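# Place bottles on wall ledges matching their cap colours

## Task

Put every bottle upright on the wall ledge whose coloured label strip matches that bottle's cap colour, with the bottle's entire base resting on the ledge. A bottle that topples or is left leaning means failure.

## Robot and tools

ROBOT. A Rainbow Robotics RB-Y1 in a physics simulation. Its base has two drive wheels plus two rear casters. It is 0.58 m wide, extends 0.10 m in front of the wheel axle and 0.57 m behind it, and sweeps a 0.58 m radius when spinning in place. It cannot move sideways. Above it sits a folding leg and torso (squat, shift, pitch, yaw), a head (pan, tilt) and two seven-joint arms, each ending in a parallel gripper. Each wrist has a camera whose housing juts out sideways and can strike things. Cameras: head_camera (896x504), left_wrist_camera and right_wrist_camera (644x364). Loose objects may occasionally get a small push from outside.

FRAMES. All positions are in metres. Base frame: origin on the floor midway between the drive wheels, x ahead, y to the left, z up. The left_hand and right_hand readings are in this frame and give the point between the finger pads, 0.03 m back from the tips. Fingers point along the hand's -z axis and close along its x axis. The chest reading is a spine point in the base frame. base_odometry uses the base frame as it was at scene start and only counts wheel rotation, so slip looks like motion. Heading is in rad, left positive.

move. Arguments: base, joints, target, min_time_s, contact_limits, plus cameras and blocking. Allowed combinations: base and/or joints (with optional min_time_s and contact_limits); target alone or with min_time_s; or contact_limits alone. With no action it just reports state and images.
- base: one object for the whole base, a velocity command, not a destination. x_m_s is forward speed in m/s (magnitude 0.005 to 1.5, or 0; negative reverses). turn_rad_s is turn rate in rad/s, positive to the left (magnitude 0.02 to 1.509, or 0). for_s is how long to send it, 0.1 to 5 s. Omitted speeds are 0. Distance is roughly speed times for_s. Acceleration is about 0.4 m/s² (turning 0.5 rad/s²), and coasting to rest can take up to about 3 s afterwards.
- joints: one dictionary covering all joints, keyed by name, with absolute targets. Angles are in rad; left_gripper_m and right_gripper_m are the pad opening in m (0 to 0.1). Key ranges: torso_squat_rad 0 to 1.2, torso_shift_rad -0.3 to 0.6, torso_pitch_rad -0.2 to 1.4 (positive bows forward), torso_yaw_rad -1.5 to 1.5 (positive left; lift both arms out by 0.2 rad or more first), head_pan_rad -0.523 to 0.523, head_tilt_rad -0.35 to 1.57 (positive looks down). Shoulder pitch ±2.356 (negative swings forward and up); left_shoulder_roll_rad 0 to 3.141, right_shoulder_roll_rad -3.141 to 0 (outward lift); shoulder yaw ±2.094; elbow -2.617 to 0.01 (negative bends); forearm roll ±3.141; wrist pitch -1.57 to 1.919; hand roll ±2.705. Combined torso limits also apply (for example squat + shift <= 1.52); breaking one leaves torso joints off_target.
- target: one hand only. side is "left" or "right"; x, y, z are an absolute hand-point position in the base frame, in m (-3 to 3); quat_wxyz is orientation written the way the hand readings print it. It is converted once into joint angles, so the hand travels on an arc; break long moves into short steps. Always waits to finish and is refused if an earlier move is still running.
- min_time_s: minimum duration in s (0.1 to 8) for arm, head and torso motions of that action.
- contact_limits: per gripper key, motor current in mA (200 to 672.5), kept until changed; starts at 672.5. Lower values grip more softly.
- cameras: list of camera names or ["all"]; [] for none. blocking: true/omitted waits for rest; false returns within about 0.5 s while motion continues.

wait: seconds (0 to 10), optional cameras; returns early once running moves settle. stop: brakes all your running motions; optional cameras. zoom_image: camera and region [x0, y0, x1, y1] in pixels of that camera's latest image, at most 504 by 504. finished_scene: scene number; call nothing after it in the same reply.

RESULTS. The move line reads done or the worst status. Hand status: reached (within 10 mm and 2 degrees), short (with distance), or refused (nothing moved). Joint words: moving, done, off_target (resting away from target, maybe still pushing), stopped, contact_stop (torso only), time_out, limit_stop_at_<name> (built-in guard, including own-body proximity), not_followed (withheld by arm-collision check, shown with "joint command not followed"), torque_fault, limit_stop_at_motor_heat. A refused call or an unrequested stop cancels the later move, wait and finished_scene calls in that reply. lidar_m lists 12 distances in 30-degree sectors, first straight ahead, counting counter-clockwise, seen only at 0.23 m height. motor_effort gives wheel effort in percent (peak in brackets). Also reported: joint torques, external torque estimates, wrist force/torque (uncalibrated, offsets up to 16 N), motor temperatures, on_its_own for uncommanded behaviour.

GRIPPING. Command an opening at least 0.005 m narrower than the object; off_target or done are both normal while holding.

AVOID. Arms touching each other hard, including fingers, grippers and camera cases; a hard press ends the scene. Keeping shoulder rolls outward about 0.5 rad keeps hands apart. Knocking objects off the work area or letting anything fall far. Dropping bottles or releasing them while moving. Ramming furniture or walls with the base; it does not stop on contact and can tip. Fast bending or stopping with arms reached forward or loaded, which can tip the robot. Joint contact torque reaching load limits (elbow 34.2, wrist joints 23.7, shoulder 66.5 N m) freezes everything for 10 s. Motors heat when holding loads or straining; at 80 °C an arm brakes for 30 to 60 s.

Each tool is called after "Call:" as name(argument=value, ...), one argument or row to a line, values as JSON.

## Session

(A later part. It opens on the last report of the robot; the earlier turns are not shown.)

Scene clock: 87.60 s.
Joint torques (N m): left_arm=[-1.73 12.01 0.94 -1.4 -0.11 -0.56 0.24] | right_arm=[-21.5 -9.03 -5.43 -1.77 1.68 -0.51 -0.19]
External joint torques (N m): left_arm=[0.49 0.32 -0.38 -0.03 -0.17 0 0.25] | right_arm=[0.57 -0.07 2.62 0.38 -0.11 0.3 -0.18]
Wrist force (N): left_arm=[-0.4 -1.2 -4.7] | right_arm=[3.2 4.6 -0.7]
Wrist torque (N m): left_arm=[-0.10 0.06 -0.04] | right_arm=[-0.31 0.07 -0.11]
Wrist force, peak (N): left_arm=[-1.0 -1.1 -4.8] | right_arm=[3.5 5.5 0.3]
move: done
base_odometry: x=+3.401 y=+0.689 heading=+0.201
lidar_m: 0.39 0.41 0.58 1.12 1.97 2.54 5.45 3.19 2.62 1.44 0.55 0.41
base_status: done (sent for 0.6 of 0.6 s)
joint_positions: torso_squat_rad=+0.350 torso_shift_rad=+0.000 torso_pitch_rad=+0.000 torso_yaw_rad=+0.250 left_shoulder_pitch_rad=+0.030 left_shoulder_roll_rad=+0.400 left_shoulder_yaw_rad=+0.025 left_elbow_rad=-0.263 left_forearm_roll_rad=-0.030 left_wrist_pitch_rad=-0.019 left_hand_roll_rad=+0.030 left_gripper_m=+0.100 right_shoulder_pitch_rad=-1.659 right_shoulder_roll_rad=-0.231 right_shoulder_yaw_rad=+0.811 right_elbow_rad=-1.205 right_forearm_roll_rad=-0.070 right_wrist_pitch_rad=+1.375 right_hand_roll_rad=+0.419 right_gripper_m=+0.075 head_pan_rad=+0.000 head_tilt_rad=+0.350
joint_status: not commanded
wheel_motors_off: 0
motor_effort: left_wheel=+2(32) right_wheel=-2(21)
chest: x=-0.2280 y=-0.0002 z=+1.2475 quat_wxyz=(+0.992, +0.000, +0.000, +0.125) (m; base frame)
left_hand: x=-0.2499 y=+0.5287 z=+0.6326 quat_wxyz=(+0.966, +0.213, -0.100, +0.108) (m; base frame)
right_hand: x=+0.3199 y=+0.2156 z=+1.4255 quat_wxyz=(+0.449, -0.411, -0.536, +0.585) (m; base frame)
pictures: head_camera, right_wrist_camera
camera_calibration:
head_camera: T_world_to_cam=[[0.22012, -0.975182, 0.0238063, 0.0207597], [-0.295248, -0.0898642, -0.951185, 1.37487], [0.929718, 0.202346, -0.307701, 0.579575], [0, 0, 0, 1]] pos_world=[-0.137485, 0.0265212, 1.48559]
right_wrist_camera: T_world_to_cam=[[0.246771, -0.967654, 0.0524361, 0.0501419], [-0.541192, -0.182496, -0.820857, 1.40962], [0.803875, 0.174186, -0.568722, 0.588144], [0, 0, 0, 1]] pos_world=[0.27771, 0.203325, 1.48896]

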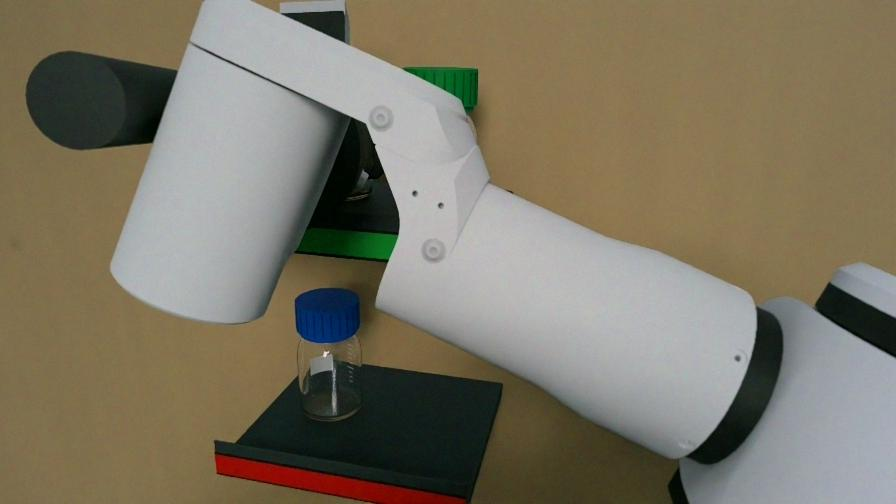

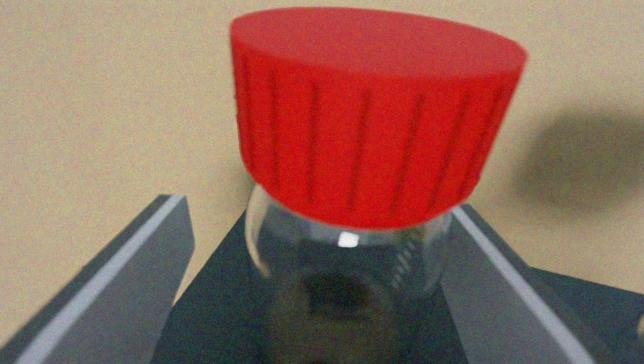

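Call:
move(
  target={"side": "right", "x": 0.3335, "y": 0.2115, "z": 1.4255, "quat_wxyz": [0.44882, -0.41126, -0.53597, 0.58492]},
  min_time_s=0.5,
  cameras=["right_wrist_camera"],
)

Call:
move(
  joints={"right_gripper_m": 0.045},
  cameras=["right_wrist_camera"],
)

Call:
move(
  target={"side": "right", "x": 0.3335, "y": 0.2115, "z": 1.455, "quat_wxyz": [0.44882, -0.41126, -0.53597, 0.58492]},
  min_time_s=0.6,
  cameras=["right_wrist_camera"],
)

Scene clock: 89.43 s.
Joint torques (N m): left_arm=[-1.86 11.64 0.67 -1.53 -0.12 -0.68 0.25] | right_arm=[-20.63 -11.12 -8.51 -1.72 1.56 -0.76 0.14]
External joint torques (N m): left_arm=[0.37 -0.05 -0.65 -0.16 -0.19 -0.13 0.26] | right_arm=[1.82 -2.07 -0.61 0.56 -0.21 0.07 0.15]
Wrist force (N): left_arm=[-0.6 -0.8 -4.5] | right_arm=[3.1 5.1 -0.1]
Wrist torque (N m): left_arm=[-0.15 0.03 -0.03] | right_arm=[-0.31 0.04 -0.30]
Wrist force, peak (N): left_arm=[-0.4 -1.4 -4.7] | right_arm=[5.0 4.4 -0.1]
move: done
base_odometry: x=+3.401 y=+0.689 heading=+0.201
lidar_m: 0.39 0.41 0.57 1.12 1.97 2.54 5.45 3.19 2.62 1.45 0.55 0.40
base_status: not commanded
joint_positions: torso_squat_rad=+0.350 torso_shift_rad=+0.000 torso_pitch_rad=+0.000 torso_yaw_rad=+0.250 left_shoulder_pitch_rad=+0.030 left_shoulder_roll_rad=+0.400 left_shoulder_yaw_rad=+0.025 left_elbow_rad=-0.263 left_forearm_roll_rad=-0.030 left_wrist_pitch_rad=-0.019 left_hand_roll_rad=+0.030 left_gripper_m=+0.100 right_shoulder_pitch_rad=-1.657 right_shoulder_roll_rad=-0.241 right_shoulder_yaw_rad=+0.807 right_elbow_rad=-1.166 right_forearm_roll_rad=-0.074 right_wrist_pitch_rad=+1.328 right_hand_roll_rad=+0.429 right_gripper_m=+0.075 head_pan_rad=+0.000 head_tilt_rad=+0.350
joint_status: all done
wheel_motors_off: 0
motor_effort: left_wheel=+1(2) right_wheel=-1(3)
chest: x=-0.2280 y=-0.0002 z=+1.2475 quat_wxyz=(+0.992, +0.000, +0.000, +0.125) (m; base frame)
left_hand: x=-0.2499 y=+0.5287 z=+0.6326 quat_wxyz=(+0.966, +0.213, -0.100, +0.108) (m; base frame)
right_hand: x=+0.3333 y=+0.2117 z=+1.4256 quat_wxyz=(+0.449, -0.411, -0.536, +0.585) (m; base frame)
right_hand_status: reached (checked arc, planned for 0.5 s): 0 mm and 0.0 deg off.
pictures: right_wrist_camera
camera_calibration:
right_wrist_camera: T_world_to_cam=[[0.247006, -0.967559, 0.05308, 0.0420091], [-0.540817, -0.183102, -0.820969, 1.41643], [0.804055, 0.174078, -0.5685, 0.577746], [0, 0, 0, 1]] pos_world=[0.291111, 0.199424, 1.48906]

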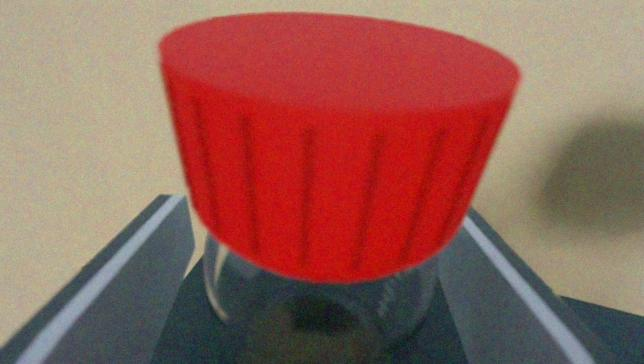

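Scene clock: 90.27 s.
Joint torques (N m): left_arm=[-1.75 12.28 0.98 -1.26 -0.12 -0.59 0.23] | right_arm=[-20.94 -10.04 -8.2 -1.66 1.55 -0.89 0.16]
External joint torques (N m): left_arm=[0.47 0.59 -0.34 0.11 -0.18 -0.03 0.24] | right_arm=[1.52 -0.99 -0.31 0.63 -0.21 -0.06 0.17]
Wrist force (N): left_arm=[-0.5 -1.3 -4.3] | right_arm=[3.7 3.7 0.4]
Wrist torque (N m): left_arm=[-0.10 0.05 -0.04] | right_arm=[-0.29 0.05 -0.30]
Wrist force, peak (N): left_arm=[-0.6 -1.3 -4.6] | right_arm=[4.0 4.8 0.2]
move: off_target
base_odometry: x=+3.401 y=+0.689 heading=+0.201
lidar_m: 0.38 0.41 0.57 1.12 1.97 2.53 5.45 3.19 2.62 1.45 0.55 0.41
base_status: not commanded
joint_positions: torso_squat_rad=+0.350 torso_shift_rad=+0.000 torso_pitch_rad=+0.000 torso_yaw_rad=+0.250 left_shoulder_pitch_rad=+0.030 left_shoulder_roll_rad=+0.400 left_shoulder_yaw_rad=+0.025 left_elbow_rad=-0.263 left_forearm_roll_rad=-0.030 left_wrist_pitch_rad=-0.019 left_hand_roll_rad=+0.030 left_gripper_m=+0.100 right_shoulder_pitch_rad=-1.657 right_shoulder_roll_rad=-0.241 right_shoulder_yaw_rad=+0.807 right_elbow_rad=-1.166 right_forearm_roll_rad=-0.074 right_wrist_pitch_rad=+1.328 right_hand_roll_rad=+0.429 right_gripper_m=+0.055 head_pan_rad=+0.000 head_tilt_rad=+0.350
joint_status: right_gripper_m off_target (ended at +0.055, target +0.045)
wheel_motors_off: 0
motor_effort: left_wheel=+2(2) right_wheel=-2(3)
chest: x=-0.2280 y=-0.0002 z=+1.2475 quat_wxyz=(+0.992, +0.000, +0.000, +0.125) (m; base frame)
left_hand: x=-0.2499 y=+0.5287 z=+0.6326 quat_wxyz=(+0.966, +0.213, -0.100, +0.108) (m; base frame)
right_hand: x=+0.3333 y=+0.2117 z=+1.4256 quat_wxyz=(+0.449, -0.411, -0.536, +0.585) (m; base frame)
pictures: right_wrist_camera
camera_calibration:
right_wrist_camera: T_world_to_cam=[[0.246954, -0.967577, 0.0530004, 0.0421463], [-0.540841, -0.183009, -0.820974, 1.41642], [0.804055, 0.174078, -0.5685, 0.577747], [0, 0, 0, 1]] pos_world=[0.291111, 0.199424, 1.48906]

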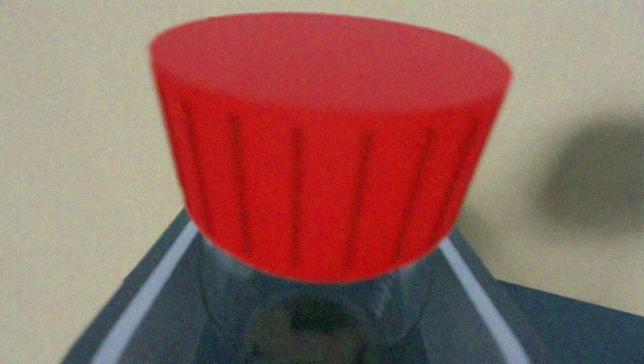

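Scene clock: 91.20 s.
Joint torques (N m): left_arm=[-1.64 11.71 0.35 -1.46 -0.03 -0.62 0.13] | right_arm=[-23.81 -9.88 -7.61 -2.06 1.8 -1.18 0.21]
External joint torques (N m): left_arm=[0.58 0.01 -0.98 -0.09 -0.09 -0.07 0.14] | right_arm=[-1.45 -0.14 -0.22 0.19 0.08 -0.26 0.22]
Wrist force (N): left_arm=[-0.3 -1.3 -4.5] | right_arm=[3.3 5.3 0.0]
Wrist torque (N m): left_arm=[-0.08 0.07 -0.04] | right_arm=[-0.12 0.07 -0.23]
Wrist force, peak (N): left_arm=[-0.5 -1.1 -4.7] | right_arm=[4.2 6.7 -0.5]
move: done
base_odometry: x=+3.401 y=+0.689 heading=+0.201
lidar_m: 0.39 0.41 0.57 1.12 1.97 2.53 5.45 3.19 2.62 1.45 0.55 0.40
base_status: not commanded
joint_positions: torso_squat_rad=+0.350 torso_shift_rad=+0.000 torso_pitch_rad=+0.000 torso_yaw_rad=+0.250 left_shoulder_pitch_rad=+0.030 left_shoulder_roll_rad=+0.400 left_shoulder_yaw_rad=+0.025 left_elbow_rad=-0.263 left_forearm_roll_rad=-0.030 left_wrist_pitch_rad=-0.019 left_hand_roll_rad=+0.030 left_gripper_m=+0.100 right_shoulder_pitch_rad=-1.726 right_shoulder_roll_rad=-0.237 right_shoulder_yaw_rad=+0.770 right_elbow_rad=-1.097 right_forearm_roll_rad=-0.116 right_wrist_pitch_rad=+1.315 right_hand_roll_rad=+0.479 right_gripper_m=+0.055 head_pan_rad=+0.000 head_tilt_rad=+0.350
joint_status: all done
wheel_motors_off: 0
motor_effort: left_wheel=+2(2) right_wheel=-3(4)
chest: x=-0.2280 y=-0.0002 z=+1.2475 quat_wxyz=(+0.992, +0.000, +0.000, +0.125) (m; base frame)
left_hand: x=-0.2499 y=+0.5287 z=+0.6326 quat_wxyz=(+0.966, +0.213, -0.100, +0.108) (m; base frame)
right_hand: x=+0.3336 y=+0.2113 z=+1.4547 quat_wxyz=(+0.449, -0.411, -0.536, +0.585) (m; base frame)
right_hand_status: reached (checked arc, planned for 0.6 s): 0 mm and 0.0 deg off.
pictures: right_wrist_camera
camera_calibration:
right_wrist_camera: T_world_to_cam=[[0.246459, -0.967704, 0.0529854, 0.0404307], [-0.541343, -0.182808, -0.820688, 1.44009], [0.803869, 0.173583, -0.568914, 0.594884], [0, 0, 0, 1]] pos_world=[0.291409, 0.199123, 1.51816]

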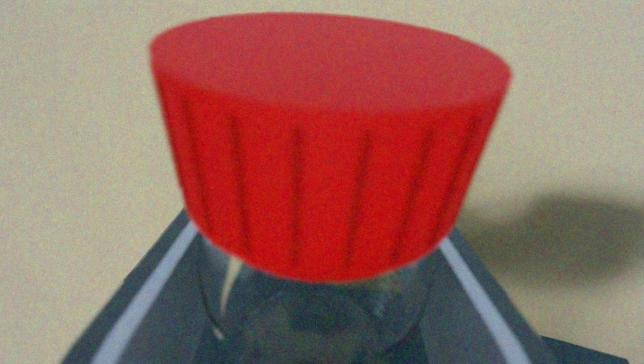

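Call:
move(
  base={"x_m_s": -0.4, "for_s": 0.84},
  cameras=[],
)

Call:
move(
  target={"side": "right", "x": 0.33, "y": 0.12, "z": 1.272, "quat_wxyz": [0.44882, -0.41126, -0.53597, 0.58492]},
  min_time_s=1.0,
  cameras=["head_camera", "right_wrist_camera"],
)

Call:
zoom_image(
  camera="head_camera",
  region=[240, 30, 600, 390],
)

Scene clock: 95.43 s.
Joint torques (N m): left_arm=[-2.84 12.02 0.88 -1.48 -0.14 -0.57 0.24] | right_arm=[-22.36 -11.03 -7.57 -2.31 1.79 -1.06 0.08]
External joint torques (N m): left_arm=[-0.63 0.33 -0.44 -0.11 -0.2 -0.02 0.25] | right_arm=[-0.01 -1.29 -0.18 -0.07 0.07 -0.14 0.09]
Wrist force (N): left_arm=[-0.5 -1.3 -4.3] | right_arm=[2.4 6.1 -0.2]
Wrist torque (N m): left_arm=[-0.09 0.05 -0.04] | right_arm=[-0.19 0.02 -0.27]
Wrist force, peak (N): left_arm=[-0.4 -1.4 -4.7] | right_arm=[3.7 6.9 -0.3]
move: done
base_odometry: x=+3.128 y=+0.634 heading=+0.202
lidar_m: 0.66 0.70 0.97 1.18 1.87 2.79 5.17 2.99 2.58 2.42 0.94 0.69
base_status: done (sent for 0.83 of 0.83 s)
joint_positions: torso_squat_rad=+0.350 torso_shift_rad=+0.000 torso_pitch_rad=+0.000 torso_yaw_rad=+0.250 left_shoulder_pitch_rad=+0.030 left_shoulder_roll_rad=+0.400 left_shoulder_yaw_rad=+0.025 left_elbow_rad=-0.263 left_forearm_roll_rad=-0.030 left_wrist_pitch_rad=-0.019 left_hand_roll_rad=+0.030 left_gripper_m=+0.100 right_shoulder_pitch_rad=-1.726 right_shoulder_roll_rad=-0.237 right_shoulder_yaw_rad=+0.770 right_elbow_rad=-1.097 right_forearm_roll_rad=-0.116 right_wrist_pitch_rad=+1.315 right_hand_roll_rad=+0.479 right_gripper_m=+0.055 head_pan_rad=+0.000 head_tilt_rad=+0.350
joint_status: not commanded
wheel_motors_off: 0
motor_effort: left_wheel=+5(34) right_wheel=-3(21)
chest: x=-0.2280 y=-0.0002 z=+1.2475 quat_wxyz=(+0.992, +0.000, +0.000, +0.125) (m; base frame)
left_hand: x=-0.2501 y=+0.5286 z=+0.6326 quat_wxyz=(+0.966, +0.213, -0.100, +0.108) (m; base frame)
right_hand: x=+0.3334 y=+0.2115 z=+1.4548 quat_wxyz=(+0.449, -0.411, -0.536, +0.585) (m; base frame)
pictures: none
No camera images: "cameras" was empty.

Scene clock: 97.27 s.
Joint torques (N m): left_arm=[-2.6 11.85 0.86 -1.26 -0.08 -0.59 0.18] | right_arm=[-21.83 -5.79 -9.51 -2.95 2.23 -0.55 0.14]
External joint torques (N m): left_arm=[-0.38 0.16 -0.46 0.11 -0.14 -0.03 0.18] | right_arm=[-0.57 -0.17 0.83 -0.11 0.31 -0.16 0.15]
Wrist force (N): left_arm=[-0.6 -1.3 -4.5] | right_arm=[2.8 5.8 0.8]
Wrist torque (N m): left_arm=[-0.08 0.03 -0.04] | right_arm=[-0.18 0.03 -0.09]
Wrist force, peak (N): left_arm=[-0.6 -1.4 -4.6] | right_arm=[3.2 7.3 0.4]
move: done
base_odometry: x=+3.128 y=+0.634 heading=+0.202
lidar_m: 0.67 0.70 0.97 1.17 1.86 2.79 5.17 2.98 2.58 2.42 0.93 0.69
base_status: not commanded
joint_positions: torso_squat_rad=+0.350 torso_shift_rad=+0.000 torso_pitch_rad=+0.000 torso_yaw_rad=+0.250 left_shoulder_pitch_rad=+0.030 left_shoulder_roll_rad=+0.400 left_shoulder_yaw_rad=+0.025 left_elbow_rad=-0.263 left_forearm_roll_rad=-0.030 left_wrist_pitch_rad=-0.019 left_hand_roll_rad=+0.030 left_gripper_m=+0.100 right_shoulder_pitch_rad=-1.202 right_shoulder_roll_rad=-0.517 right_shoulder_yaw_rad=+1.008 right_elbow_rad=-1.719 right_forearm_roll_rad=+0.138 right_wrist_pitch_rad=+1.391 right_hand_roll_rad=+0.196 right_gripper_m=+0.055 head_pan_rad=+0.000 head_tilt_rad=+0.350
joint_status: all done
wheel_motors_off: 0
motor_effort: left_wheel=+5(6) right_wheel=-4(5)
chest: x=-0.2280 y=-0.0002 z=+1.2475 quat_wxyz=(+0.992, +0.000, +0.000, +0.125) (m; base frame)
left_hand: x=-0.2500 y=+0.5286 z=+0.6326 quat_wxyz=(+0.966, +0.213, -0.100, +0.108) (m; base frame)
right_hand: x=+0.3301 y=+0.1198 z=+1.2718 quat_wxyz=(+0.449, -0.411, -0.536, +0.585) (m; base frame)
right_hand_status: reached (checked arc, planned for 1.0 s): 0 mm and 0.0 deg off.
pictures: head_camera, right_wrist_camera
camera_calibration:
head_camera: T_world_to_cam=[[0.22012, -0.975182, 0.0238063, 0.0207597], [-0.295248, -0.0898642, -0.951185, 1.37487], [0.929718, 0.202346, -0.307701, 0.579575], [0, 0, 0, 1]] pos_world=[-0.137485, 0.0265212, 1.48559]
right_wrist_camera: T_world_to_cam=[[0.246328, -0.967746, 0.0528317, -0.0373128], [-0.541761, -0.182688, -0.820439, 1.27114], [0.803628, 0.173475, -0.569288, 0.510106], [0, 0, 0, 1]] pos_world=[0.287908, 0.107622, 1.33526]

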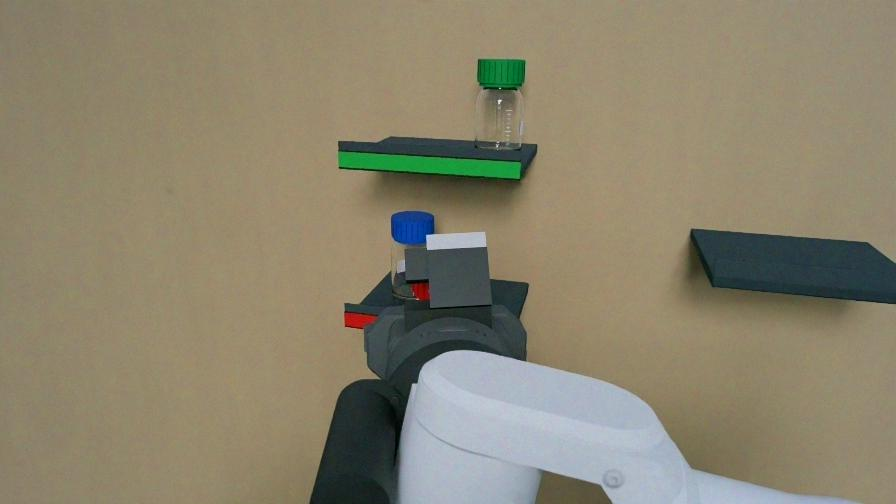

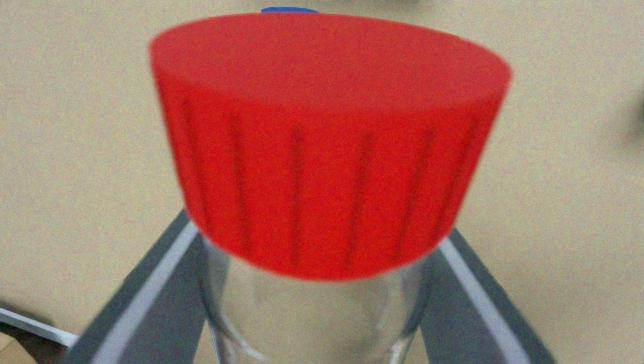

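Scaled by 1.400 from the camera's 896x504 image, which has a finer 1280x720 frame.

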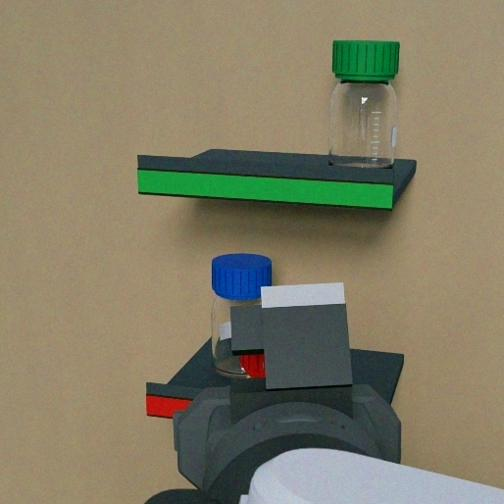

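Call:
move(
  target={"side": "right", "x": 0.33, "y": 0.123, "z": 1.27, "quat_wxyz": [0.44882, -0.41126, -0.53597, 0.58492]},
  min_time_s=0.4,
  cameras=[],
)

Call:
move(
  base={"x_m_s": 0.3, "for_s": 0.56},
  cameras=["head_camera", "right_wrist_camera"],
)

Call:
zoom_image(
  camera="head_camera",
  region=[240, 80, 560, 400],
)

Scene clock: 101.17 s.
Joint torques (N m): left_arm=[-2.48 12.02 0.57 -1.32 -0.06 -0.63 0.32] | right_arm=[-23.24 -5.53 -7.84 -2.58 2.24 -0.6 -0.28]
External joint torques (N m): left_arm=[-0.27 0.32 -0.75 0.05 -0.13 -0.08 0.33] | right_arm=[-1.95 0.04 2.48 0.29 0.33 -0.21 -0.27]
Wrist force (N): left_arm=[-0.6 -1.1 -4.1] | right_arm=[3.6 5.7 0.3]
Wrist torque (N m): left_arm=[-0.11 0.06 -0.04] | right_arm=[-0.19 0.11 -0.10]
Wrist force, peak (N): left_arm=[-0.5 -1.0 -4.8] | right_arm=[4.5 6.3 -0.5]
move: done
base_odometry: x=+3.128 y=+0.634 heading=+0.202
lidar_m: 0.67 0.70 0.97 1.17 1.86 2.78 5.17 2.98 2.58 2.43 0.94 0.69
base_status: not commanded
joint_positions: torso_squat_rad=+0.350 torso_shift_rad=+0.000 torso_pitch_rad=+0.000 torso_yaw_rad=+0.250 left_shoulder_pitch_rad=+0.030 left_shoulder_roll_rad=+0.400 left_shoulder_yaw_rad=+0.025 left_elbow_rad=-0.263 left_forearm_roll_rad=-0.030 left_wrist_pitch_rad=-0.019 left_hand_roll_rad=+0.030 left_gripper_m=+0.100 right_shoulder_pitch_rad=-1.203 right_shoulder_roll_rad=-0.506 right_shoulder_yaw_rad=+1.012 right_elbow_rad=-1.707 right_forearm_roll_rad=+0.143 right_wrist_pitch_rad=+1.388 right_hand_roll_rad=+0.192 right_gripper_m=+0.055 head_pan_rad=+0.000 head_tilt_rad=+0.350
joint_status: all done
wheel_motors_off: 0
motor_effort: left_wheel=+6(6) right_wheel=-5(5)
chest: x=-0.2280 y=-0.0002 z=+1.2475 quat_wxyz=(+0.992, +0.000, +0.000, +0.125) (m; base frame)
left_hand: x=-0.2500 y=+0.5286 z=+0.6326 quat_wxyz=(+0.966, +0.213, -0.100, +0.108) (m; base frame)
right_hand: x=+0.3300 y=+0.1228 z=+1.2698 quat_wxyz=(+0.449, -0.411, -0.536, +0.585) (m; base frame)
right_hand_status: reached (checked arc, planned for 0.4 s): 0 mm and 0.0 deg off.
pictures: none
No camera images: "cameras" was empty.

Scene clock: 102.97 s.
Joint torques (N m): left_arm=[-1.69 11.99 1.2 -1.4 -0.06 -0.64 0.24] | right_arm=[-22.09 -5.79 -8.24 -2.81 2.18 -0.47 -0.12]
External joint torques (N m): left_arm=[0.54 0.3 -0.13 -0.03 -0.12 -0.08 0.24] | right_arm=[-0.8 -0.22 2.07 0.06 0.26 -0.08 -0.12]
Wrist force (N): left_arm=[-0.7 -1.3 -4.5] | right_arm=[3.7 6.0 -0.5]
Wrist torque (N m): left_arm=[-0.09 0.02 -0.06] | right_arm=[-0.21 0.17 -0.09]
Wrist force, peak (N): left_arm=[-0.7 -1.4 -4.7] | right_arm=[3.3 6.7 -0.2]
move: done
base_odometry: x=+3.254 y=+0.660 heading=+0.202
lidar_m: 0.54 0.56 0.79 1.13 1.91 2.89 5.30 3.07 2.61 1.97 0.75 0.56
base_status: done (sent for 0.57 of 0.57 s)
joint_positions: torso_squat_rad=+0.350 torso_shift_rad=+0.000 torso_pitch_rad=+0.000 torso_yaw_rad=+0.250 left_shoulder_pitch_rad=+0.030 left_shoulder_roll_rad=+0.400 left_shoulder_yaw_rad=+0.025 left_elbow_rad=-0.263 left_forearm_roll_rad=-0.030 left_wrist_pitch_rad=-0.019 left_hand_roll_rad=+0.030 left_gripper_m=+0.100 right_shoulder_pitch_rad=-1.204 right_shoulder_roll_rad=-0.506 right_shoulder_yaw_rad=+1.012 right_elbow_rad=-1.707 right_forearm_roll_rad=+0.143 right_wrist_pitch_rad=+1.388 right_hand_roll_rad=+0.192 right_gripper_m=+0.055 head_pan_rad=+0.000 head_tilt_rad=+0.350
joint_status: not commanded
wheel_motors_off: 0
motor_effort: left_wheel=+2(27) right_wheel=-4(29)
chest: x=-0.2279 y=-0.0002 z=+1.2475 quat_wxyz=(+0.992, +0.000, +0.000, +0.125) (m; base frame)
left_hand: x=-0.2499 y=+0.5286 z=+0.6326 quat_wxyz=(+0.966, +0.213, -0.100, +0.107) (m; base frame)
right_hand: x=+0.3300 y=+0.1228 z=+1.2698 quat_wxyz=(+0.449, -0.411, -0.536, +0.585) (m; base frame)
pictures: head_camera, right_wrist_camera
camera_calibration:
head_camera: T_world_to_cam=[[0.220113, -0.975184, 0.0237863, 0.0207665], [-0.295252, -0.0898436, -0.951186, 1.3749], [0.929718, 0.202346, -0.307701, 0.579482], [0, 0, 0, 1]] pos_world=[-0.137385, 0.0265211, 1.48559]
right_wrist_camera: T_world_to_cam=[[0.246432, -0.967728, 0.0526602, -0.0341118], [-0.54162, -0.182575, -0.820557, 1.27023], [0.803691, 0.173689, -0.569133, 0.508256], [0, 0, 0, 1]] pos_world=[0.287908, 0.110623, 1.33336]

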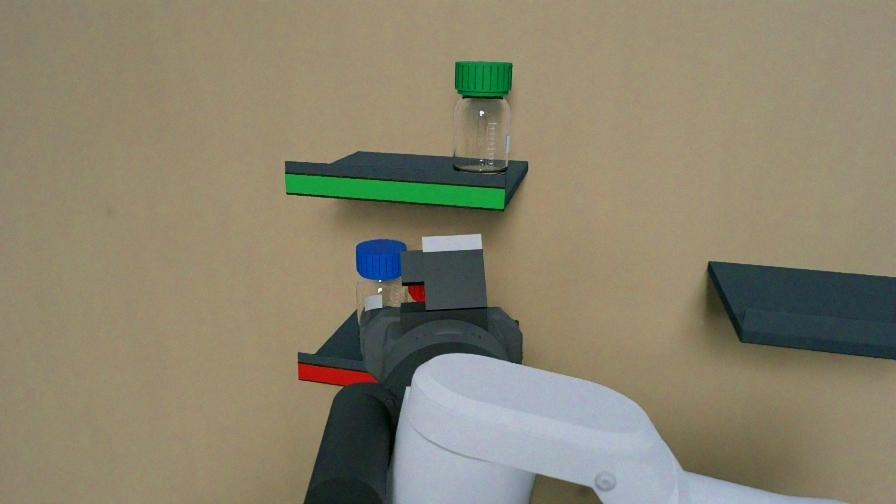

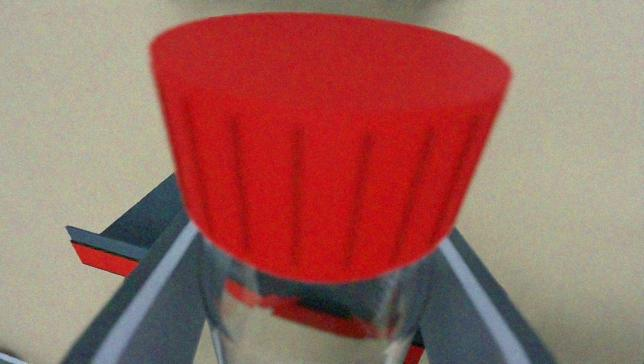

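Scaled by 1.575 from the camera's 896x504 image, which has a finer 1280x720 frame.

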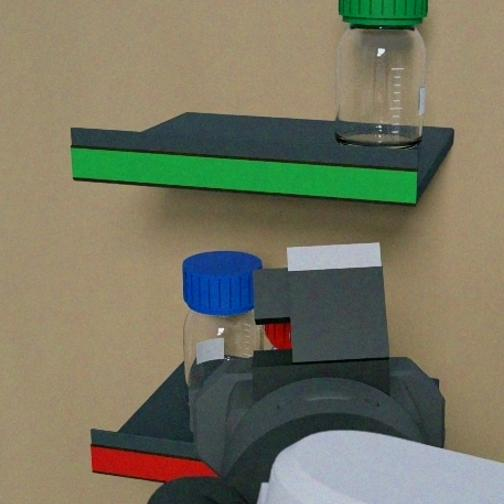

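Call:
move(
  base={"x_m_s": 0.3, "for_s": 0.515},
  cameras=["head_camera", "right_wrist_camera"],
)

Call:
zoom_image(
  camera="head_camera",
  region=[200, 120, 560, 480],
)

Scene clock: 105.47 s.
Joint torques (N m): left_arm=[-1.5 12.53 0.82 -0.86 -0.17 -0.56 0.2] | right_arm=[-34.43 -10.52 -17.41 -5.42 6.97 -1.19 0.29]
External joint torques (N m): left_arm=[0.69 0.84 -0.5 0.5 -0.23 -0.01 0.21] | right_arm=[-13.15 -4.98 -7.1 -2.48 5.06 -0.82 0.29]
Wrist force (N): left_arm=[-0.4 -1.4 -4.3] | right_arm=[4.4 32.9 -4.0]
Wrist torque (N m): left_arm=[-0.07 0.06 -0.04] | right_arm=[-1.41 0.08 -0.75]
Wrist force, peak (N): left_arm=[-0.6 -1.4 -4.8] | right_arm=[16.1 68.6 42.9]
move: done
base_odometry: x=+3.352 y=+0.680 heading=+0.202
lidar_m: 0.44 0.46 0.65 1.13 1.95 2.51 5.40 3.15 2.62 1.62 0.62 0.46
base_status: done (sent for 0.5 of 0.5 s)
joint_positions: torso_squat_rad=+0.350 torso_shift_rad=+0.000 torso_pitch_rad=+0.001 torso_yaw_rad=+0.250 left_shoulder_pitch_rad=+0.030 left_shoulder_roll_rad=+0.400 left_shoulder_yaw_rad=+0.025 left_elbow_rad=-0.263 left_forearm_roll_rad=-0.030 left_wrist_pitch_rad=-0.019 left_hand_roll_rad=+0.030 left_gripper_m=+0.100 right_shoulder_pitch_rad=-1.201 right_shoulder_roll_rad=-0.505 right_shoulder_yaw_rad=+1.015 right_elbow_rad=-1.707 right_forearm_roll_rad=+0.142 right_wrist_pitch_rad=+1.389 right_hand_roll_rad=+0.192 right_gripper_m=+0.055 head_pan_rad=+0.000 head_tilt_rad=+0.350
joint_status: not commanded
wheel_motors_off: 0
motor_effort: left_wheel=+1(36) right_wheel=-3(14)
chest: x=-0.2274 y=-0.0002 z=+1.2475 quat_wxyz=(+0.992, +0.000, +0.001, +0.125) (m; base frame)
left_hand: x=-0.2498 y=+0.5286 z=+0.6326 quat_wxyz=(+0.966, +0.213, -0.100, +0.107) (m; base frame)
right_hand: x=+0.3304 y=+0.1229 z=+1.2665 quat_wxyz=(+0.450, -0.410, -0.534, +0.587) (m; base frame)
pictures: head_camera, right_wrist_camera
camera_calibration:
head_camera: T_world_to_cam=[[0.220168, -0.975175, 0.0236685, 0.020872], [-0.296239, -0.0899612, -0.950868, 1.37444], [0.929392, 0.202339, -0.308691, 0.580111], [0, 0, 0, 1]] pos_world=[-0.136582, 0.0266214, 1.4855]
right_wrist_camera: T_world_to_cam=[[0.246771, -0.967562, 0.054104, -0.0359663], [-0.546138, -0.184975, -0.817018, 1.26495], [0.800524, 0.172068, -0.574069, 0.513556], [0, 0, 0, 1]] pos_world=[0.288598, 0.110818, 1.33025]

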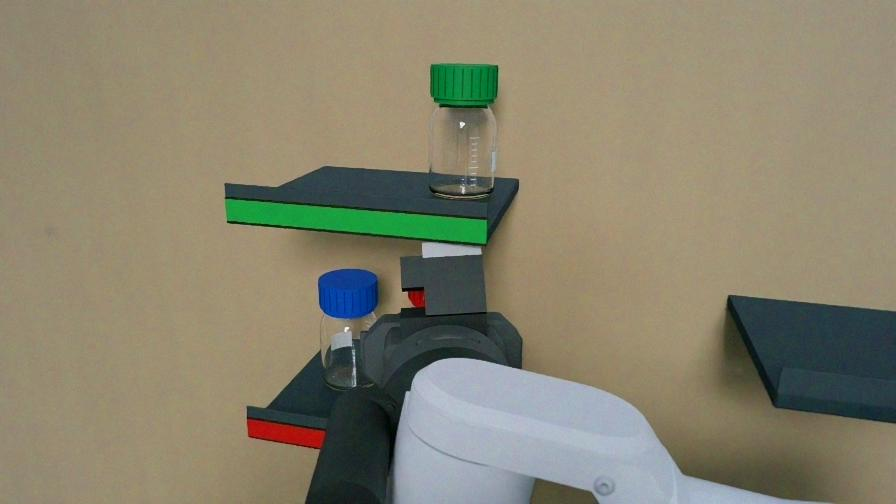

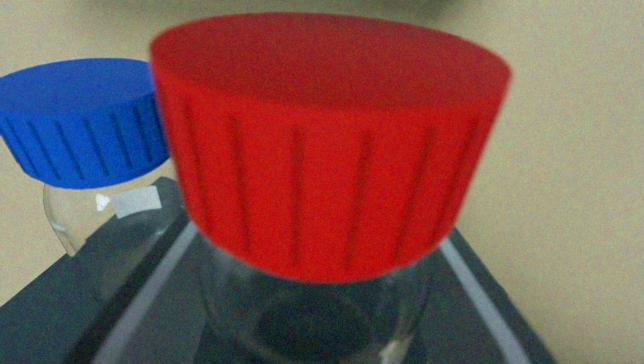

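Scaled by 1.400 from the camera's 896x504 image, which has a finer 1280x720 frame.

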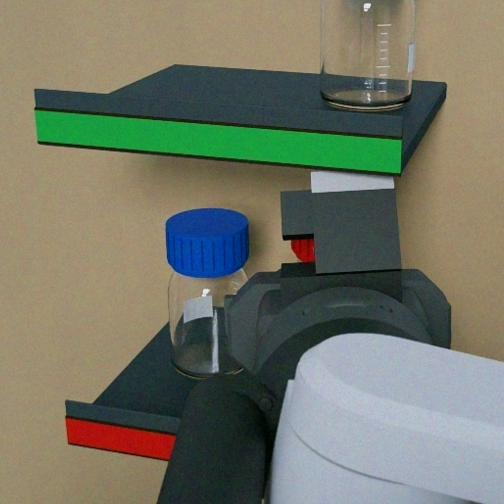

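Call:
move(
  target={"side": "right", "x": 0.33, "y": 0.123, "z": 1.25, "quat_wxyz": [0.44882, -0.41126, -0.53597, 0.58492]},
  min_time_s=0.5,
  cameras=["head_camera", "right_wrist_camera"],
)

Scene clock: 106.80 s.
Joint torques (N m): left_arm=[-1.96 12.68 1.07 -0.81 -0.01 -0.59 0.29] | right_arm=[-20.66 -5.76 -8.15 -2.84 2.34 -0.45 -0.13]
External joint torques (N m): left_arm=[0.26 0.99 -0.25 0.56 -0.07 -0.03 0.3] | right_arm=[0.5 -0.45 2.12 0.27 0.42 -0.13 -0.12]
Wrist force (N): left_arm=[-0.3 -1.3 -4.7] | right_arm=[4.3 5.6 0.5]
Wrist torque (N m): left_arm=[-0.08 0.07 -0.03] | right_arm=[-0.23 0.18 -0.14]
Wrist force, peak (N): left_arm=[-0.3 -1.3 -4.7] | right_arm=[4.0 34.4 -3.9]
move: done
base_odometry: x=+3.352 y=+0.680 heading=+0.202
lidar_m: 0.44 0.46 0.65 1.12 1.95 2.50 5.40 3.16 2.62 1.62 0.63 0.46
base_status: not commanded
joint_positions: torso_squat_rad=+0.350 torso_shift_rad=+0.000 torso_pitch_rad=+0.000 torso_yaw_rad=+0.250 left_shoulder_pitch_rad=+0.030 left_shoulder_roll_rad=+0.400 left_shoulder_yaw_rad=+0.025 left_elbow_rad=-0.263 left_forearm_roll_rad=-0.030 left_wrist_pitch_rad=-0.019 left_hand_roll_rad=+0.030 left_gripper_m=+0.100 right_shoulder_pitch_rad=-1.171 right_shoulder_roll_rad=-0.498 right_shoulder_yaw_rad=+1.041 right_elbow_rad=-1.699 right_forearm_roll_rad=+0.185 right_wrist_pitch_rad=+1.375 right_hand_roll_rad=+0.161 right_gripper_m=+0.055 head_pan_rad=+0.000 head_tilt_rad=+0.350
joint_status: all done
wheel_motors_off: 0
motor_effort: left_wheel=+1(1) right_wheel=-1(2)
chest: x=-0.2278 y=-0.0002 z=+1.2475 quat_wxyz=(+0.992, +0.000, +0.000, +0.125) (m; base frame)
left_hand: x=-0.2498 y=+0.5286 z=+0.6325 quat_wxyz=(+0.966, +0.213, -0.100, +0.107) (m; base frame)
right_hand: x=+0.3290 y=+0.1229 z=+1.2506 quat_wxyz=(+0.449, -0.411, -0.536, +0.586) (m; base frame)
right_hand_status: reached (checked arc, planned for 0.5 s): 1 mm and 0.1 deg off.
pictures: head_camera, right_wrist_camera
camera_calibration:
head_camera: T_world_to_cam=[[0.220161, -0.975172, 0.0238507, 0.0207551], [-0.29544, -0.0899629, -0.951116, 1.37471], [0.929647, 0.202352, -0.307911, 0.57964], [0, 0, 0, 1]] pos_world=[-0.137285, 0.0266213, 1.48549]
right_wrist_camera: T_world_to_cam=[[0.247571, -0.967393, 0.053483, -0.0342985], [-0.54172, -0.183979, -0.820177, 1.25362], [0.803273, 0.174079, -0.569604, 0.498826], [0, 0, 0, 1]] pos_world=[0.28691, 0.110624, 1.31416]

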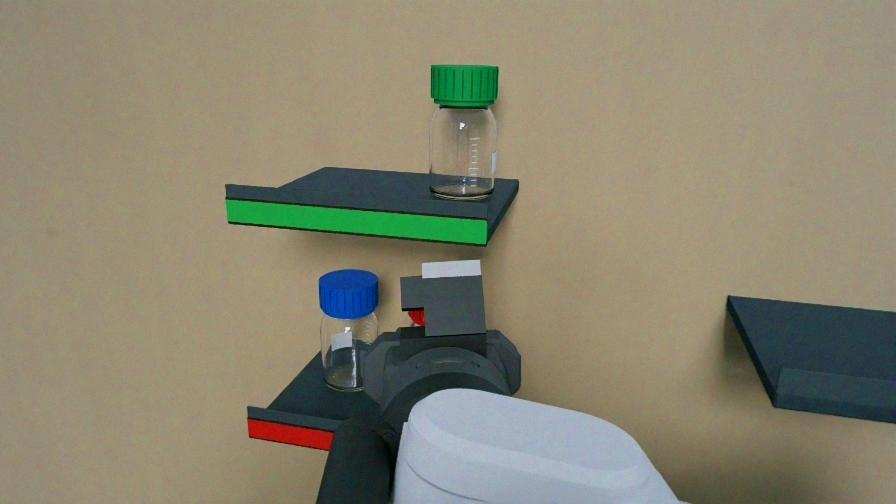

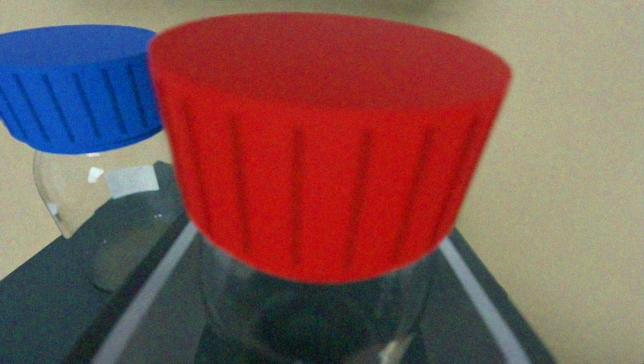

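Call:
move(
  target={"side": "right", "x": 0.33, "y": 0.123, "z": 1.241, "quat_wxyz": [0.44882, -0.41126, -0.53597, 0.58492]},
  min_time_s=0.4,
  cameras=[],
)

Call:
move(
  target={"side": "right", "x": 0.33, "y": 0.123, "z": 1.2375, "quat_wxyz": [0.44882, -0.41126, -0.53597, 0.58492]},
  min_time_s=0.3,
  cameras=["head_camera", "right_wrist_camera"],
)

Call:
zoom_image(
  camera="head_camera",
  region=[220, 230, 540, 470],
)

Scene clock: 108.23 s.
Joint torques (N m): left_arm=[-1.91 12.77 0.81 -0.89 -0.08 -0.52 0.28] | right_arm=[-20.24 -4.96 -8.33 -2.8 2.15 -0.34 -0.04]
External joint torques (N m): left_arm=[0.31 1.08 -0.52 0.47 -0.15 0.04 0.29] | right_arm=[0.89 0.23 1.91 0.42 0.23 -0.06 -0.03]
Wrist force (N): left_arm=[-0.5 -1.3 -4.5] | right_arm=[3.0 5.8 0.2]
Wrist torque (N m): left_arm=[-0.08 0.06 -0.04] | right_arm=[-0.22 0.07 -0.09]
Wrist force, peak (N): left_arm=[-0.6 -1.3 -4.6] | right_arm=[3.7 6.5 0.3]
move: done
base_odometry: x=+3.352 y=+0.680 heading=+0.202
lidar_m: 0.44 0.46 0.64 1.13 1.95 2.50 5.40 3.14 2.61 1.61 0.61 0.45
base_status: not commanded
joint_positions: torso_squat_rad=+0.350 torso_shift_rad=+0.000 torso_pitch_rad=+0.000 torso_yaw_rad=+0.250 left_shoulder_pitch_rad=+0.030 left_shoulder_roll_rad=+0.400 left_shoulder_yaw_rad=+0.025 left_elbow_rad=-0.263 left_forearm_roll_rad=-0.030 left_wrist_pitch_rad=-0.019 left_hand_roll_rad=+0.030 left_gripper_m=+0.100 right_shoulder_pitch_rad=-1.156 right_shoulder_roll_rad=-0.492 right_shoulder_yaw_rad=+1.054 right_elbow_rad=-1.688 right_forearm_roll_rad=+0.206 right_wrist_pitch_rad=+1.365 right_hand_roll_rad=+0.144 right_gripper_m=+0.055 head_pan_rad=+0.000 head_tilt_rad=+0.350
joint_status: all done
wheel_motors_off: 0
motor_effort: left_wheel=+1(1) right_wheel=-1(2)
chest: x=-0.2278 y=-0.0002 z=+1.2475 quat_wxyz=(+0.992, +0.000, +0.000, +0.125) (m; base frame)
left_hand: x=-0.2498 y=+0.5286 z=+0.6325 quat_wxyz=(+0.966, +0.213, -0.100, +0.107) (m; base frame)
right_hand: x=+0.3298 y=+0.1228 z=+1.2412 quat_wxyz=(+0.449, -0.411, -0.536, +0.585) (m; base frame)
right_hand_status: reached (checked arc, planned for 0.4 s): 0 mm and 0.0 deg off.
pictures: none
No camera images: "cameras" was empty.

Scene clock: 108.87 s.
Joint torques (N m): left_arm=[-1.42 12.85 0.8 -0.82 0.01 -0.55 0.25] | right_arm=[-19.77 -4.78 -7.74 -2.7 2.3 -0.45 -0.32]
External joint torques (N m): left_arm=[0.79 1.16 -0.52 0.55 -0.05 0 0.26] | right_arm=[1.35 0.36 2.48 0.56 0.38 -0.18 -0.31]
Wrist force (N): left_arm=[-0.7 -1.4 -4.4] | right_arm=[3.6 6.3 -0.3]
Wrist torque (N m): left_arm=[-0.07 0.02 -0.05] | right_arm=[-0.31 0.12 -0.13]
Wrist force, peak (N): left_arm=[-0.6 -1.2 -4.7] | right_arm=[3.2 6.8 0.7]
move: done
base_odometry: x=+3.352 y=+0.680 heading=+0.202
lidar_m: 0.44 0.46 0.65 1.13 1.95 2.50 5.40 3.15 2.61 1.62 0.62 0.46
base_status: not commanded
joint_positions: torso_squat_rad=+0.350 torso_shift_rad=+0.000 torso_pitch_rad=+0.000 torso_yaw_rad=+0.250 left_shoulder_pitch_rad=+0.030 left_shoulder_roll_rad=+0.400 left_shoulder_yaw_rad=+0.025 left_elbow_rad=-0.263 left_forearm_roll_rad=-0.030 left_wrist_pitch_rad=-0.019 left_hand_roll_rad=+0.030 left_gripper_m=+0.100 right_shoulder_pitch_rad=-1.151 right_shoulder_roll_rad=-0.490 right_shoulder_yaw_rad=+1.059 right_elbow_rad=-1.683 right_forearm_roll_rad=+0.214 right_wrist_pitch_rad=+1.361 right_hand_roll_rad=+0.137 right_gripper_m=+0.055 head_pan_rad=+0.000 head_tilt_rad=+0.350
joint_status: all done
wheel_motors_off: 0
motor_effort: left_wheel=+1(1) right_wheel=+0(2)
chest: x=-0.2278 y=-0.0002 z=+1.2475 quat_wxyz=(+0.992, +0.000, +0.000, +0.125) (m; base frame)
left_hand: x=-0.2498 y=+0.5286 z=+0.6325 quat_wxyz=(+0.966, +0.213, -0.100, +0.107) (m; base frame)
right_hand: x=+0.3300 y=+0.1229 z=+1.2377 quat_wxyz=(+0.449, -0.411, -0.536, +0.585) (m; base frame)
right_hand_status: reached (checked arc, planned for 0.3 s): 0 mm and 0.0 deg off.
pictures: head_camera, right_wrist_camera
camera_calibration:
head_camera: T_world_to_cam=[[0.220161, -0.975172, 0.0238507, 0.0207551], [-0.29544, -0.0899629, -0.951116, 1.37471], [0.929647, 0.202352, -0.307911, 0.57964], [0, 0, 0, 1]] pos_world=[-0.137285, 0.0266213, 1.48549]
right_wrist_camera: T_world_to_cam=[[0.246432, -0.967729, 0.0526495, -0.0324022], [-0.541279, -0.182492, -0.8208, 1.24402], [0.80392, 0.173773, -0.568784, 0.489399], [0, 0, 0, 1]] pos_world=[0.287909, 0.110623, 1.30116]

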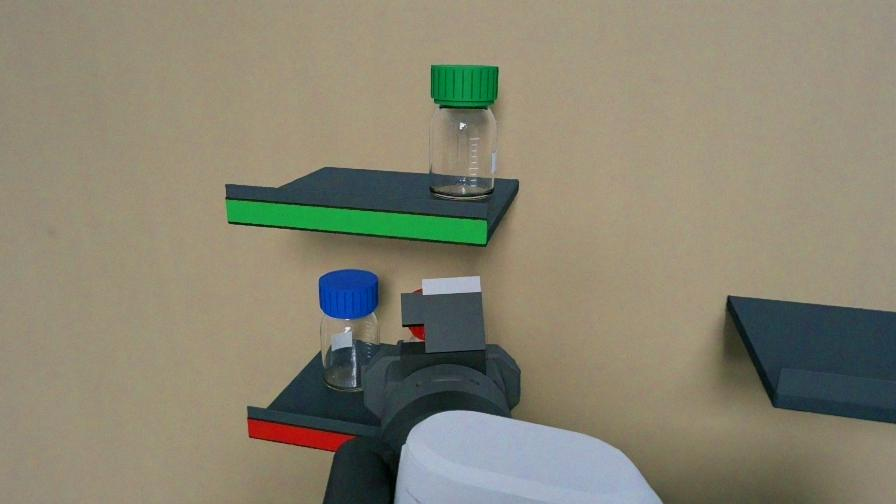

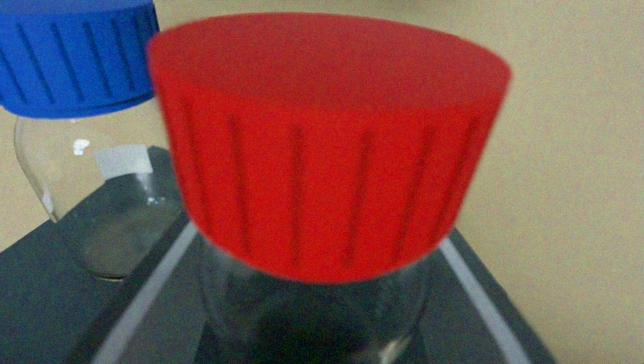

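Scaled by 1.575 from the camera's 896x504 image, which has a finer 1280x720 frame.

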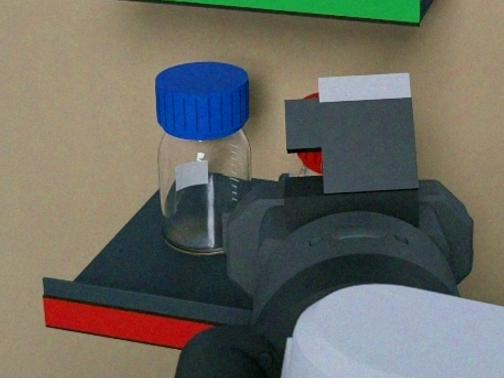

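Call:
move(
  target={"side": "right", "x": 0.33, "y": 0.123, "z": 1.234, "quat_wxyz": [0.44882, -0.41126, -0.53597, 0.58492]},
  min_time_s=0.3,
  cameras=[],
)

Call:
move(
  target={"side": "right", "x": 0.33, "y": 0.123, "z": 1.231, "quat_wxyz": [0.44882, -0.41126, -0.53597, 0.58492]},
  min_time_s=0.3,
  cameras=["right_wrist_camera"],
)

Scene clock: 109.93 s.
Joint torques (N m): left_arm=[-2.06 12.52 0.52 -1.02 -0.13 -0.54 0.26] | right_arm=[-20.19 -4.92 -8.28 -2.55 2.19 -0.57 -0.09]
External joint torques (N m): left_arm=[0.16 0.83 -0.81 0.35 -0.19 0.02 0.26] | right_arm=[0.92 0.17 1.93 0.75 0.27 -0.3 -0.08]
Wrist force (N): left_arm=[-0.6 -1.2 -4.2] | right_arm=[3.0 6.3 -0.2]
Wrist torque (N m): left_arm=[-0.10 0.03 -0.04] | right_arm=[-0.25 0.06 -0.13]
Wrist force, peak (N): left_arm=[-0.4 -1.5 -4.7] | right_arm=[4.0 6.4 0.0]
move: done
base_odometry: x=+3.352 y=+0.680 heading=+0.202
lidar_m: 0.44 0.46 0.65 1.13 1.95 2.50 5.40 3.15 2.61 1.61 0.62 0.46
base_status: not commanded
joint_positions: torso_squat_rad=+0.350 torso_shift_rad=+0.000 torso_pitch_rad=+0.000 torso_yaw_rad=+0.250 left_shoulder_pitch_rad=+0.030 left_shoulder_roll_rad=+0.400 left_shoulder_yaw_rad=+0.025 left_elbow_rad=-0.263 left_forearm_roll_rad=-0.030 left_wrist_pitch_rad=-0.019 left_hand_roll_rad=+0.030 left_gripper_m=+0.100 right_shoulder_pitch_rad=-1.145 right_shoulder_roll_rad=-0.488 right_shoulder_yaw_rad=+1.064 right_elbow_rad=-1.680 right_forearm_roll_rad=+0.222 right_wrist_pitch_rad=+1.358 right_hand_roll_rad=+0.131 right_gripper_m=+0.055 head_pan_rad=+0.000 head_tilt_rad=+0.350
joint_status: all done
wheel_motors_off: 0
motor_effort: left_wheel=+1(1) right_wheel=-1(2)
chest: x=-0.2278 y=-0.0002 z=+1.2475 quat_wxyz=(+0.992, +0.000, +0.000, +0.125) (m; base frame)
left_hand: x=-0.2498 y=+0.5286 z=+0.6325 quat_wxyz=(+0.966, +0.213, -0.100, +0.107) (m; base frame)
right_hand: x=+0.3301 y=+0.1229 z=+1.2342 quat_wxyz=(+0.449, -0.411, -0.536, +0.585) (m; base frame)
right_hand_status: reached (checked arc, planned for 0.3 s): 0 mm and 0.0 deg off.
pictures: none
No camera images: "cameras" was empty.

Scene clock: 110.57 s.
Joint torques (N m): left_arm=[-1.95 12.35 0.66 -1.02 -0.14 -0.48 0.23] | right_arm=[-18.73 -4.2 -6.78 -2.58 1.02 -0.58 -0.26]
External joint torques (N m): left_arm=[0.27 0.67 -0.66 0.35 -0.2 0.08 0.24] | right_arm=[2.36 0.85 3.41 0.75 -0.91 -0.33 -0.25]
Wrist force (N): left_arm=[-0.4 -1.3 -4.2] | right_arm=[2.4 1.0 0.6]
Wrist torque (N m): left_arm=[-0.08 0.06 -0.03] | right_arm=[-0.19 0.17 0.03]
Wrist force, peak (N): left_arm=[-0.3 -1.4 -4.8] | right_arm=[4.0 6.9 0.4]
move: done
base_odometry: x=+3.352 y=+0.680 heading=+0.202
lidar_m: 0.44 0.46 0.65 1.13 1.94 2.50 5.40 3.15 2.61 1.62 0.61 0.46
base_status: not commanded
joint_positions: torso_squat_rad=+0.350 torso_shift_rad=+0.000 torso_pitch_rad=+0.000 torso_yaw_rad=+0.250 left_shoulder_pitch_rad=+0.030 left_shoulder_roll_rad=+0.400 left_shoulder_yaw_rad=+0.025 left_elbow_rad=-0.263 left_forearm_roll_rad=-0.030 left_wrist_pitch_rad=-0.019 left_hand_roll_rad=+0.030 left_gripper_m=+0.100 right_shoulder_pitch_rad=-1.141 right_shoulder_roll_rad=-0.486 right_shoulder_yaw_rad=+1.068 right_elbow_rad=-1.677 right_forearm_roll_rad=+0.229 right_wrist_pitch_rad=+1.355 right_hand_roll_rad=+0.126 right_gripper_m=+0.055 head_pan_rad=+0.000 head_tilt_rad=+0.350
joint_status: all done
wheel_motors_off: 0
motor_effort: left_wheel=+1(1) right_wheel=-2(2)
chest: x=-0.2279 y=-0.0002 z=+1.2475 quat_wxyz=(+0.992, +0.000, +0.000, +0.125) (m; base frame)
left_hand: x=-0.2498 y=+0.5286 z=+0.6325 quat_wxyz=(+0.966, +0.213, -0.100, +0.107) (m; base frame)
right_hand: x=+0.3301 y=+0.1229 z=+1.2316 quat_wxyz=(+0.449, -0.411, -0.536, +0.585) (m; base frame)
right_hand_status: reached (checked arc, planned for 0.3 s): 1 mm and 0.1 deg off.
pictures: right_wrist_camera
camera_calibration:
right_wrist_camera: T_world_to_cam=[[0.246297, -0.967768, 0.0525651, -0.0319041], [-0.540557, -0.182184, -0.821345, 1.23942], [0.804448, 0.17388, -0.568005, 0.484837], [0, 0, 0, 1]] pos_world=[0.287811, 0.110624, 1.29506]

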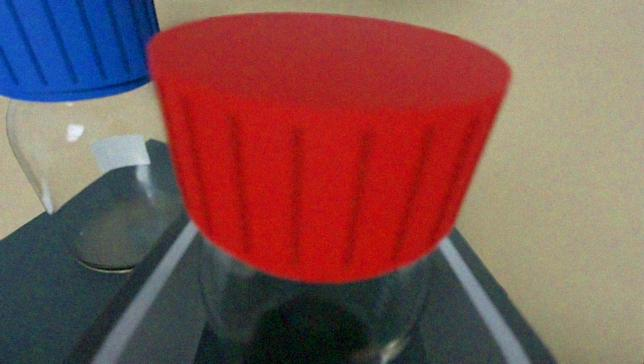

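Call:
move(
  joints={"right_gripper_m": 0.067},
  cameras=[],
)

Call:
move(
  base={"x_m_s": -0.3, "for_s": 0.62},
  cameras=["head_camera", "right_wrist_camera"],
)

Call:
zoom_image(
  camera="right_wrist_camera",
  region=[120, 0, 570, 260],
)

Scene clock: 111.77 s.
Joint torques (N m): left_arm=[-1.74 12.31 0.54 -0.92 -0.06 -0.61 0.17] | right_arm=[-18.76 -4.54 -7.03 -2.59 1.7 -0.32 -0.31]
External joint torques (N m): left_arm=[0.49 0.62 -0.78 0.45 -0.12 -0.06 0.18] | right_arm=[2.33 0.51 3.16 0.74 -0.22 -0.07 -0.3]
Wrist force (N): left_arm=[-0.7 -1.4 -4.2] | right_arm=[3.2 4.2 0.0]
Wrist torque (N m): left_arm=[-0.08 0.03 -0.03] | right_arm=[-0.23 0.14 -0.10]
Wrist force, peak (N): left_arm=[-0.4 -1.1 -4.7] | right_arm=[3.6 4.8 0.1]
move: done
base_odometry: x=+3.352 y=+0.680 heading=+0.202
lidar_m: 0.44 0.46 0.64 1.12 1.94 2.50 5.40 3.16 2.62 1.62 0.62 0.46
base_status: not commanded
joint_positions: torso_squat_rad=+0.350 torso_shift_rad=+0.000 torso_pitch_rad=+0.000 torso_yaw_rad=+0.250 left_shoulder_pitch_rad=+0.030 left_shoulder_roll_rad=+0.400 left_shoulder_yaw_rad=+0.025 left_elbow_rad=-0.263 left_forearm_roll_rad=-0.030 left_wrist_pitch_rad=-0.019 left_hand_roll_rad=+0.030 left_gripper_m=+0.100 right_shoulder_pitch_rad=-1.141 right_shoulder_roll_rad=-0.486 right_shoulder_yaw_rad=+1.069 right_elbow_rad=-1.677 right_forearm_roll_rad=+0.229 right_wrist_pitch_rad=+1.355 right_hand_roll_rad=+0.126 right_gripper_m=+0.067 head_pan_rad=+0.000 head_tilt_rad=+0.350
joint_status: all done
wheel_motors_off: 0
motor_effort: left_wheel=+0(1) right_wheel=+0(2)
chest: x=-0.2279 y=-0.0002 z=+1.2475 quat_wxyz=(+0.992, +0.000, +0.000, +0.125) (m; base frame)
left_hand: x=-0.2498 y=+0.5286 z=+0.6325 quat_wxyz=(+0.966, +0.213, -0.100, +0.107) (m; base frame)
right_hand: x=+0.3300 y=+0.1229 z=+1.2315 quat_wxyz=(+0.449, -0.411, -0.536, +0.585) (m; base frame)
pictures: none
No camera images: "cameras" was empty.

Scene clock: 113.57 s.
Joint torques (N m): left_arm=[-2.71 12.57 0.7 -1.3 -0.08 -0.59 0.21] | right_arm=[-19.95 -5.18 -7.8 -3.01 1.66 -0.37 -0.28]
External joint torques (N m): left_arm=[-0.49 0.88 -0.62 0.06 -0.14 -0.03 0.22] | right_arm=[1.14 -0.13 2.4 0.32 -0.26 -0.11 -0.28]
Wrist force (N): left_arm=[-0.3 -1.3 -4.3] | right_arm=[3.3 4.0 0.8]
Wrist torque (N m): left_arm=[-0.08 0.07 -0.04] | right_arm=[-0.19 0.12 -0.13]
Wrist force, peak (N): left_arm=[-0.3 -1.4 -4.6] | right_arm=[3.4 5.0 1.9]
move: done
base_odometry: x=+3.195 y=+0.647 heading=+0.202
lidar_m: 0.60 0.62 0.87 1.16 1.88 2.85 5.24 3.04 2.59 2.18 0.83 0.62
base_status: done (sent for 0.63 of 0.63 s)
joint_positions: torso_squat_rad=+0.350 torso_shift_rad=+0.000 torso_pitch_rad=+0.000 torso_yaw_rad=+0.250 left_shoulder_pitch_rad=+0.030 left_shoulder_roll_rad=+0.400 left_shoulder_yaw_rad=+0.025 left_elbow_rad=-0.263 left_forearm_roll_rad=-0.030 left_wrist_pitch_rad=-0.019 left_hand_roll_rad=+0.030 left_gripper_m=+0.100 right_shoulder_pitch_rad=-1.140 right_shoulder_roll_rad=-0.486 right_shoulder_yaw_rad=+1.069 right_elbow_rad=-1.676 right_forearm_roll_rad=+0.229 right_wrist_pitch_rad=+1.355 right_hand_roll_rad=+0.126 right_gripper_m=+0.067 head_pan_rad=+0.000 head_tilt_rad=+0.350
joint_status: not commanded
wheel_motors_off: 0
motor_effort: left_wheel=-6(30) right_wheel=+3(20)
chest: x=-0.2280 y=-0.0002 z=+1.2475 quat_wxyz=(+0.992, +0.000, +0.000, +0.125) (m; base frame)
left_hand: x=-0.2501 y=+0.5285 z=+0.6325 quat_wxyz=(+0.966, +0.213, -0.100, +0.108) (m; base frame)
right_hand: x=+0.3298 y=+0.1230 z=+1.2314 quat_wxyz=(+0.449, -0.411, -0.536, +0.585) (m; base frame)
pictures: head_camera, right_wrist_camera
camera_calibration:
head_camera: T_world_to_cam=[[0.220131, -0.975177, 0.0239272, 0.0207014], [-0.295017, -0.0899358, -0.95125, 1.37497], [0.929789, 0.202341, -0.307492, 0.579347], [0, 0, 0, 1]] pos_world=[-0.137586, 0.0266213, 1.48559]
right_wrist_camera: T_world_to_cam=[[0.246487, -0.96771, 0.0527397, -0.0320345], [-0.540777, -0.182493, -0.821131, 1.23899], [0.804242, 0.173878, -0.568297, 0.485306], [0, 0, 0, 1]] pos_world=[0.28761, 0.110724, 1.29486]

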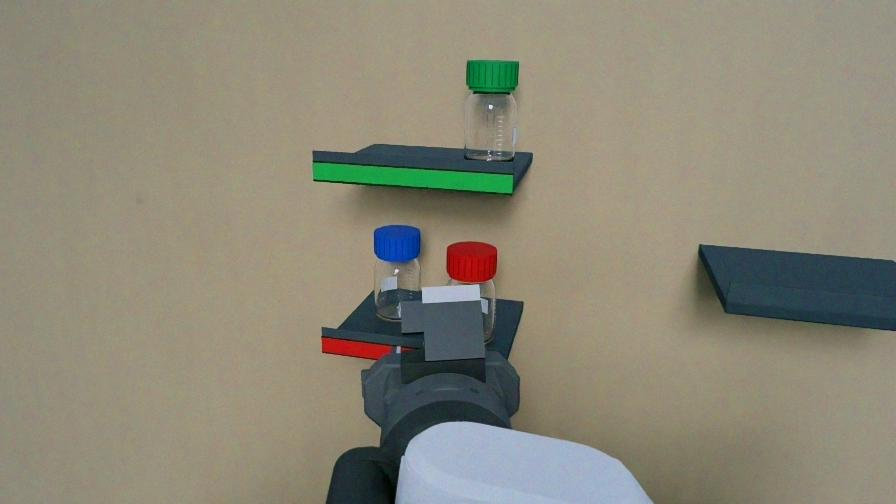

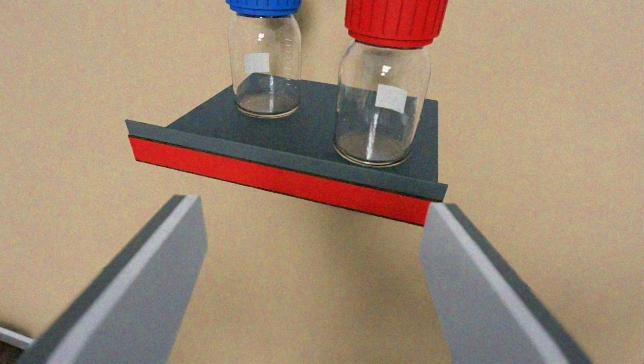

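Scaled by 1.120 from the camera's 644x364 image, which has a finer 1265x715 frame.

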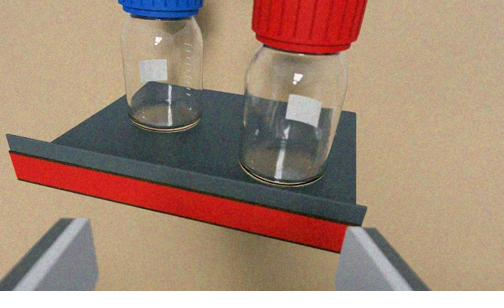

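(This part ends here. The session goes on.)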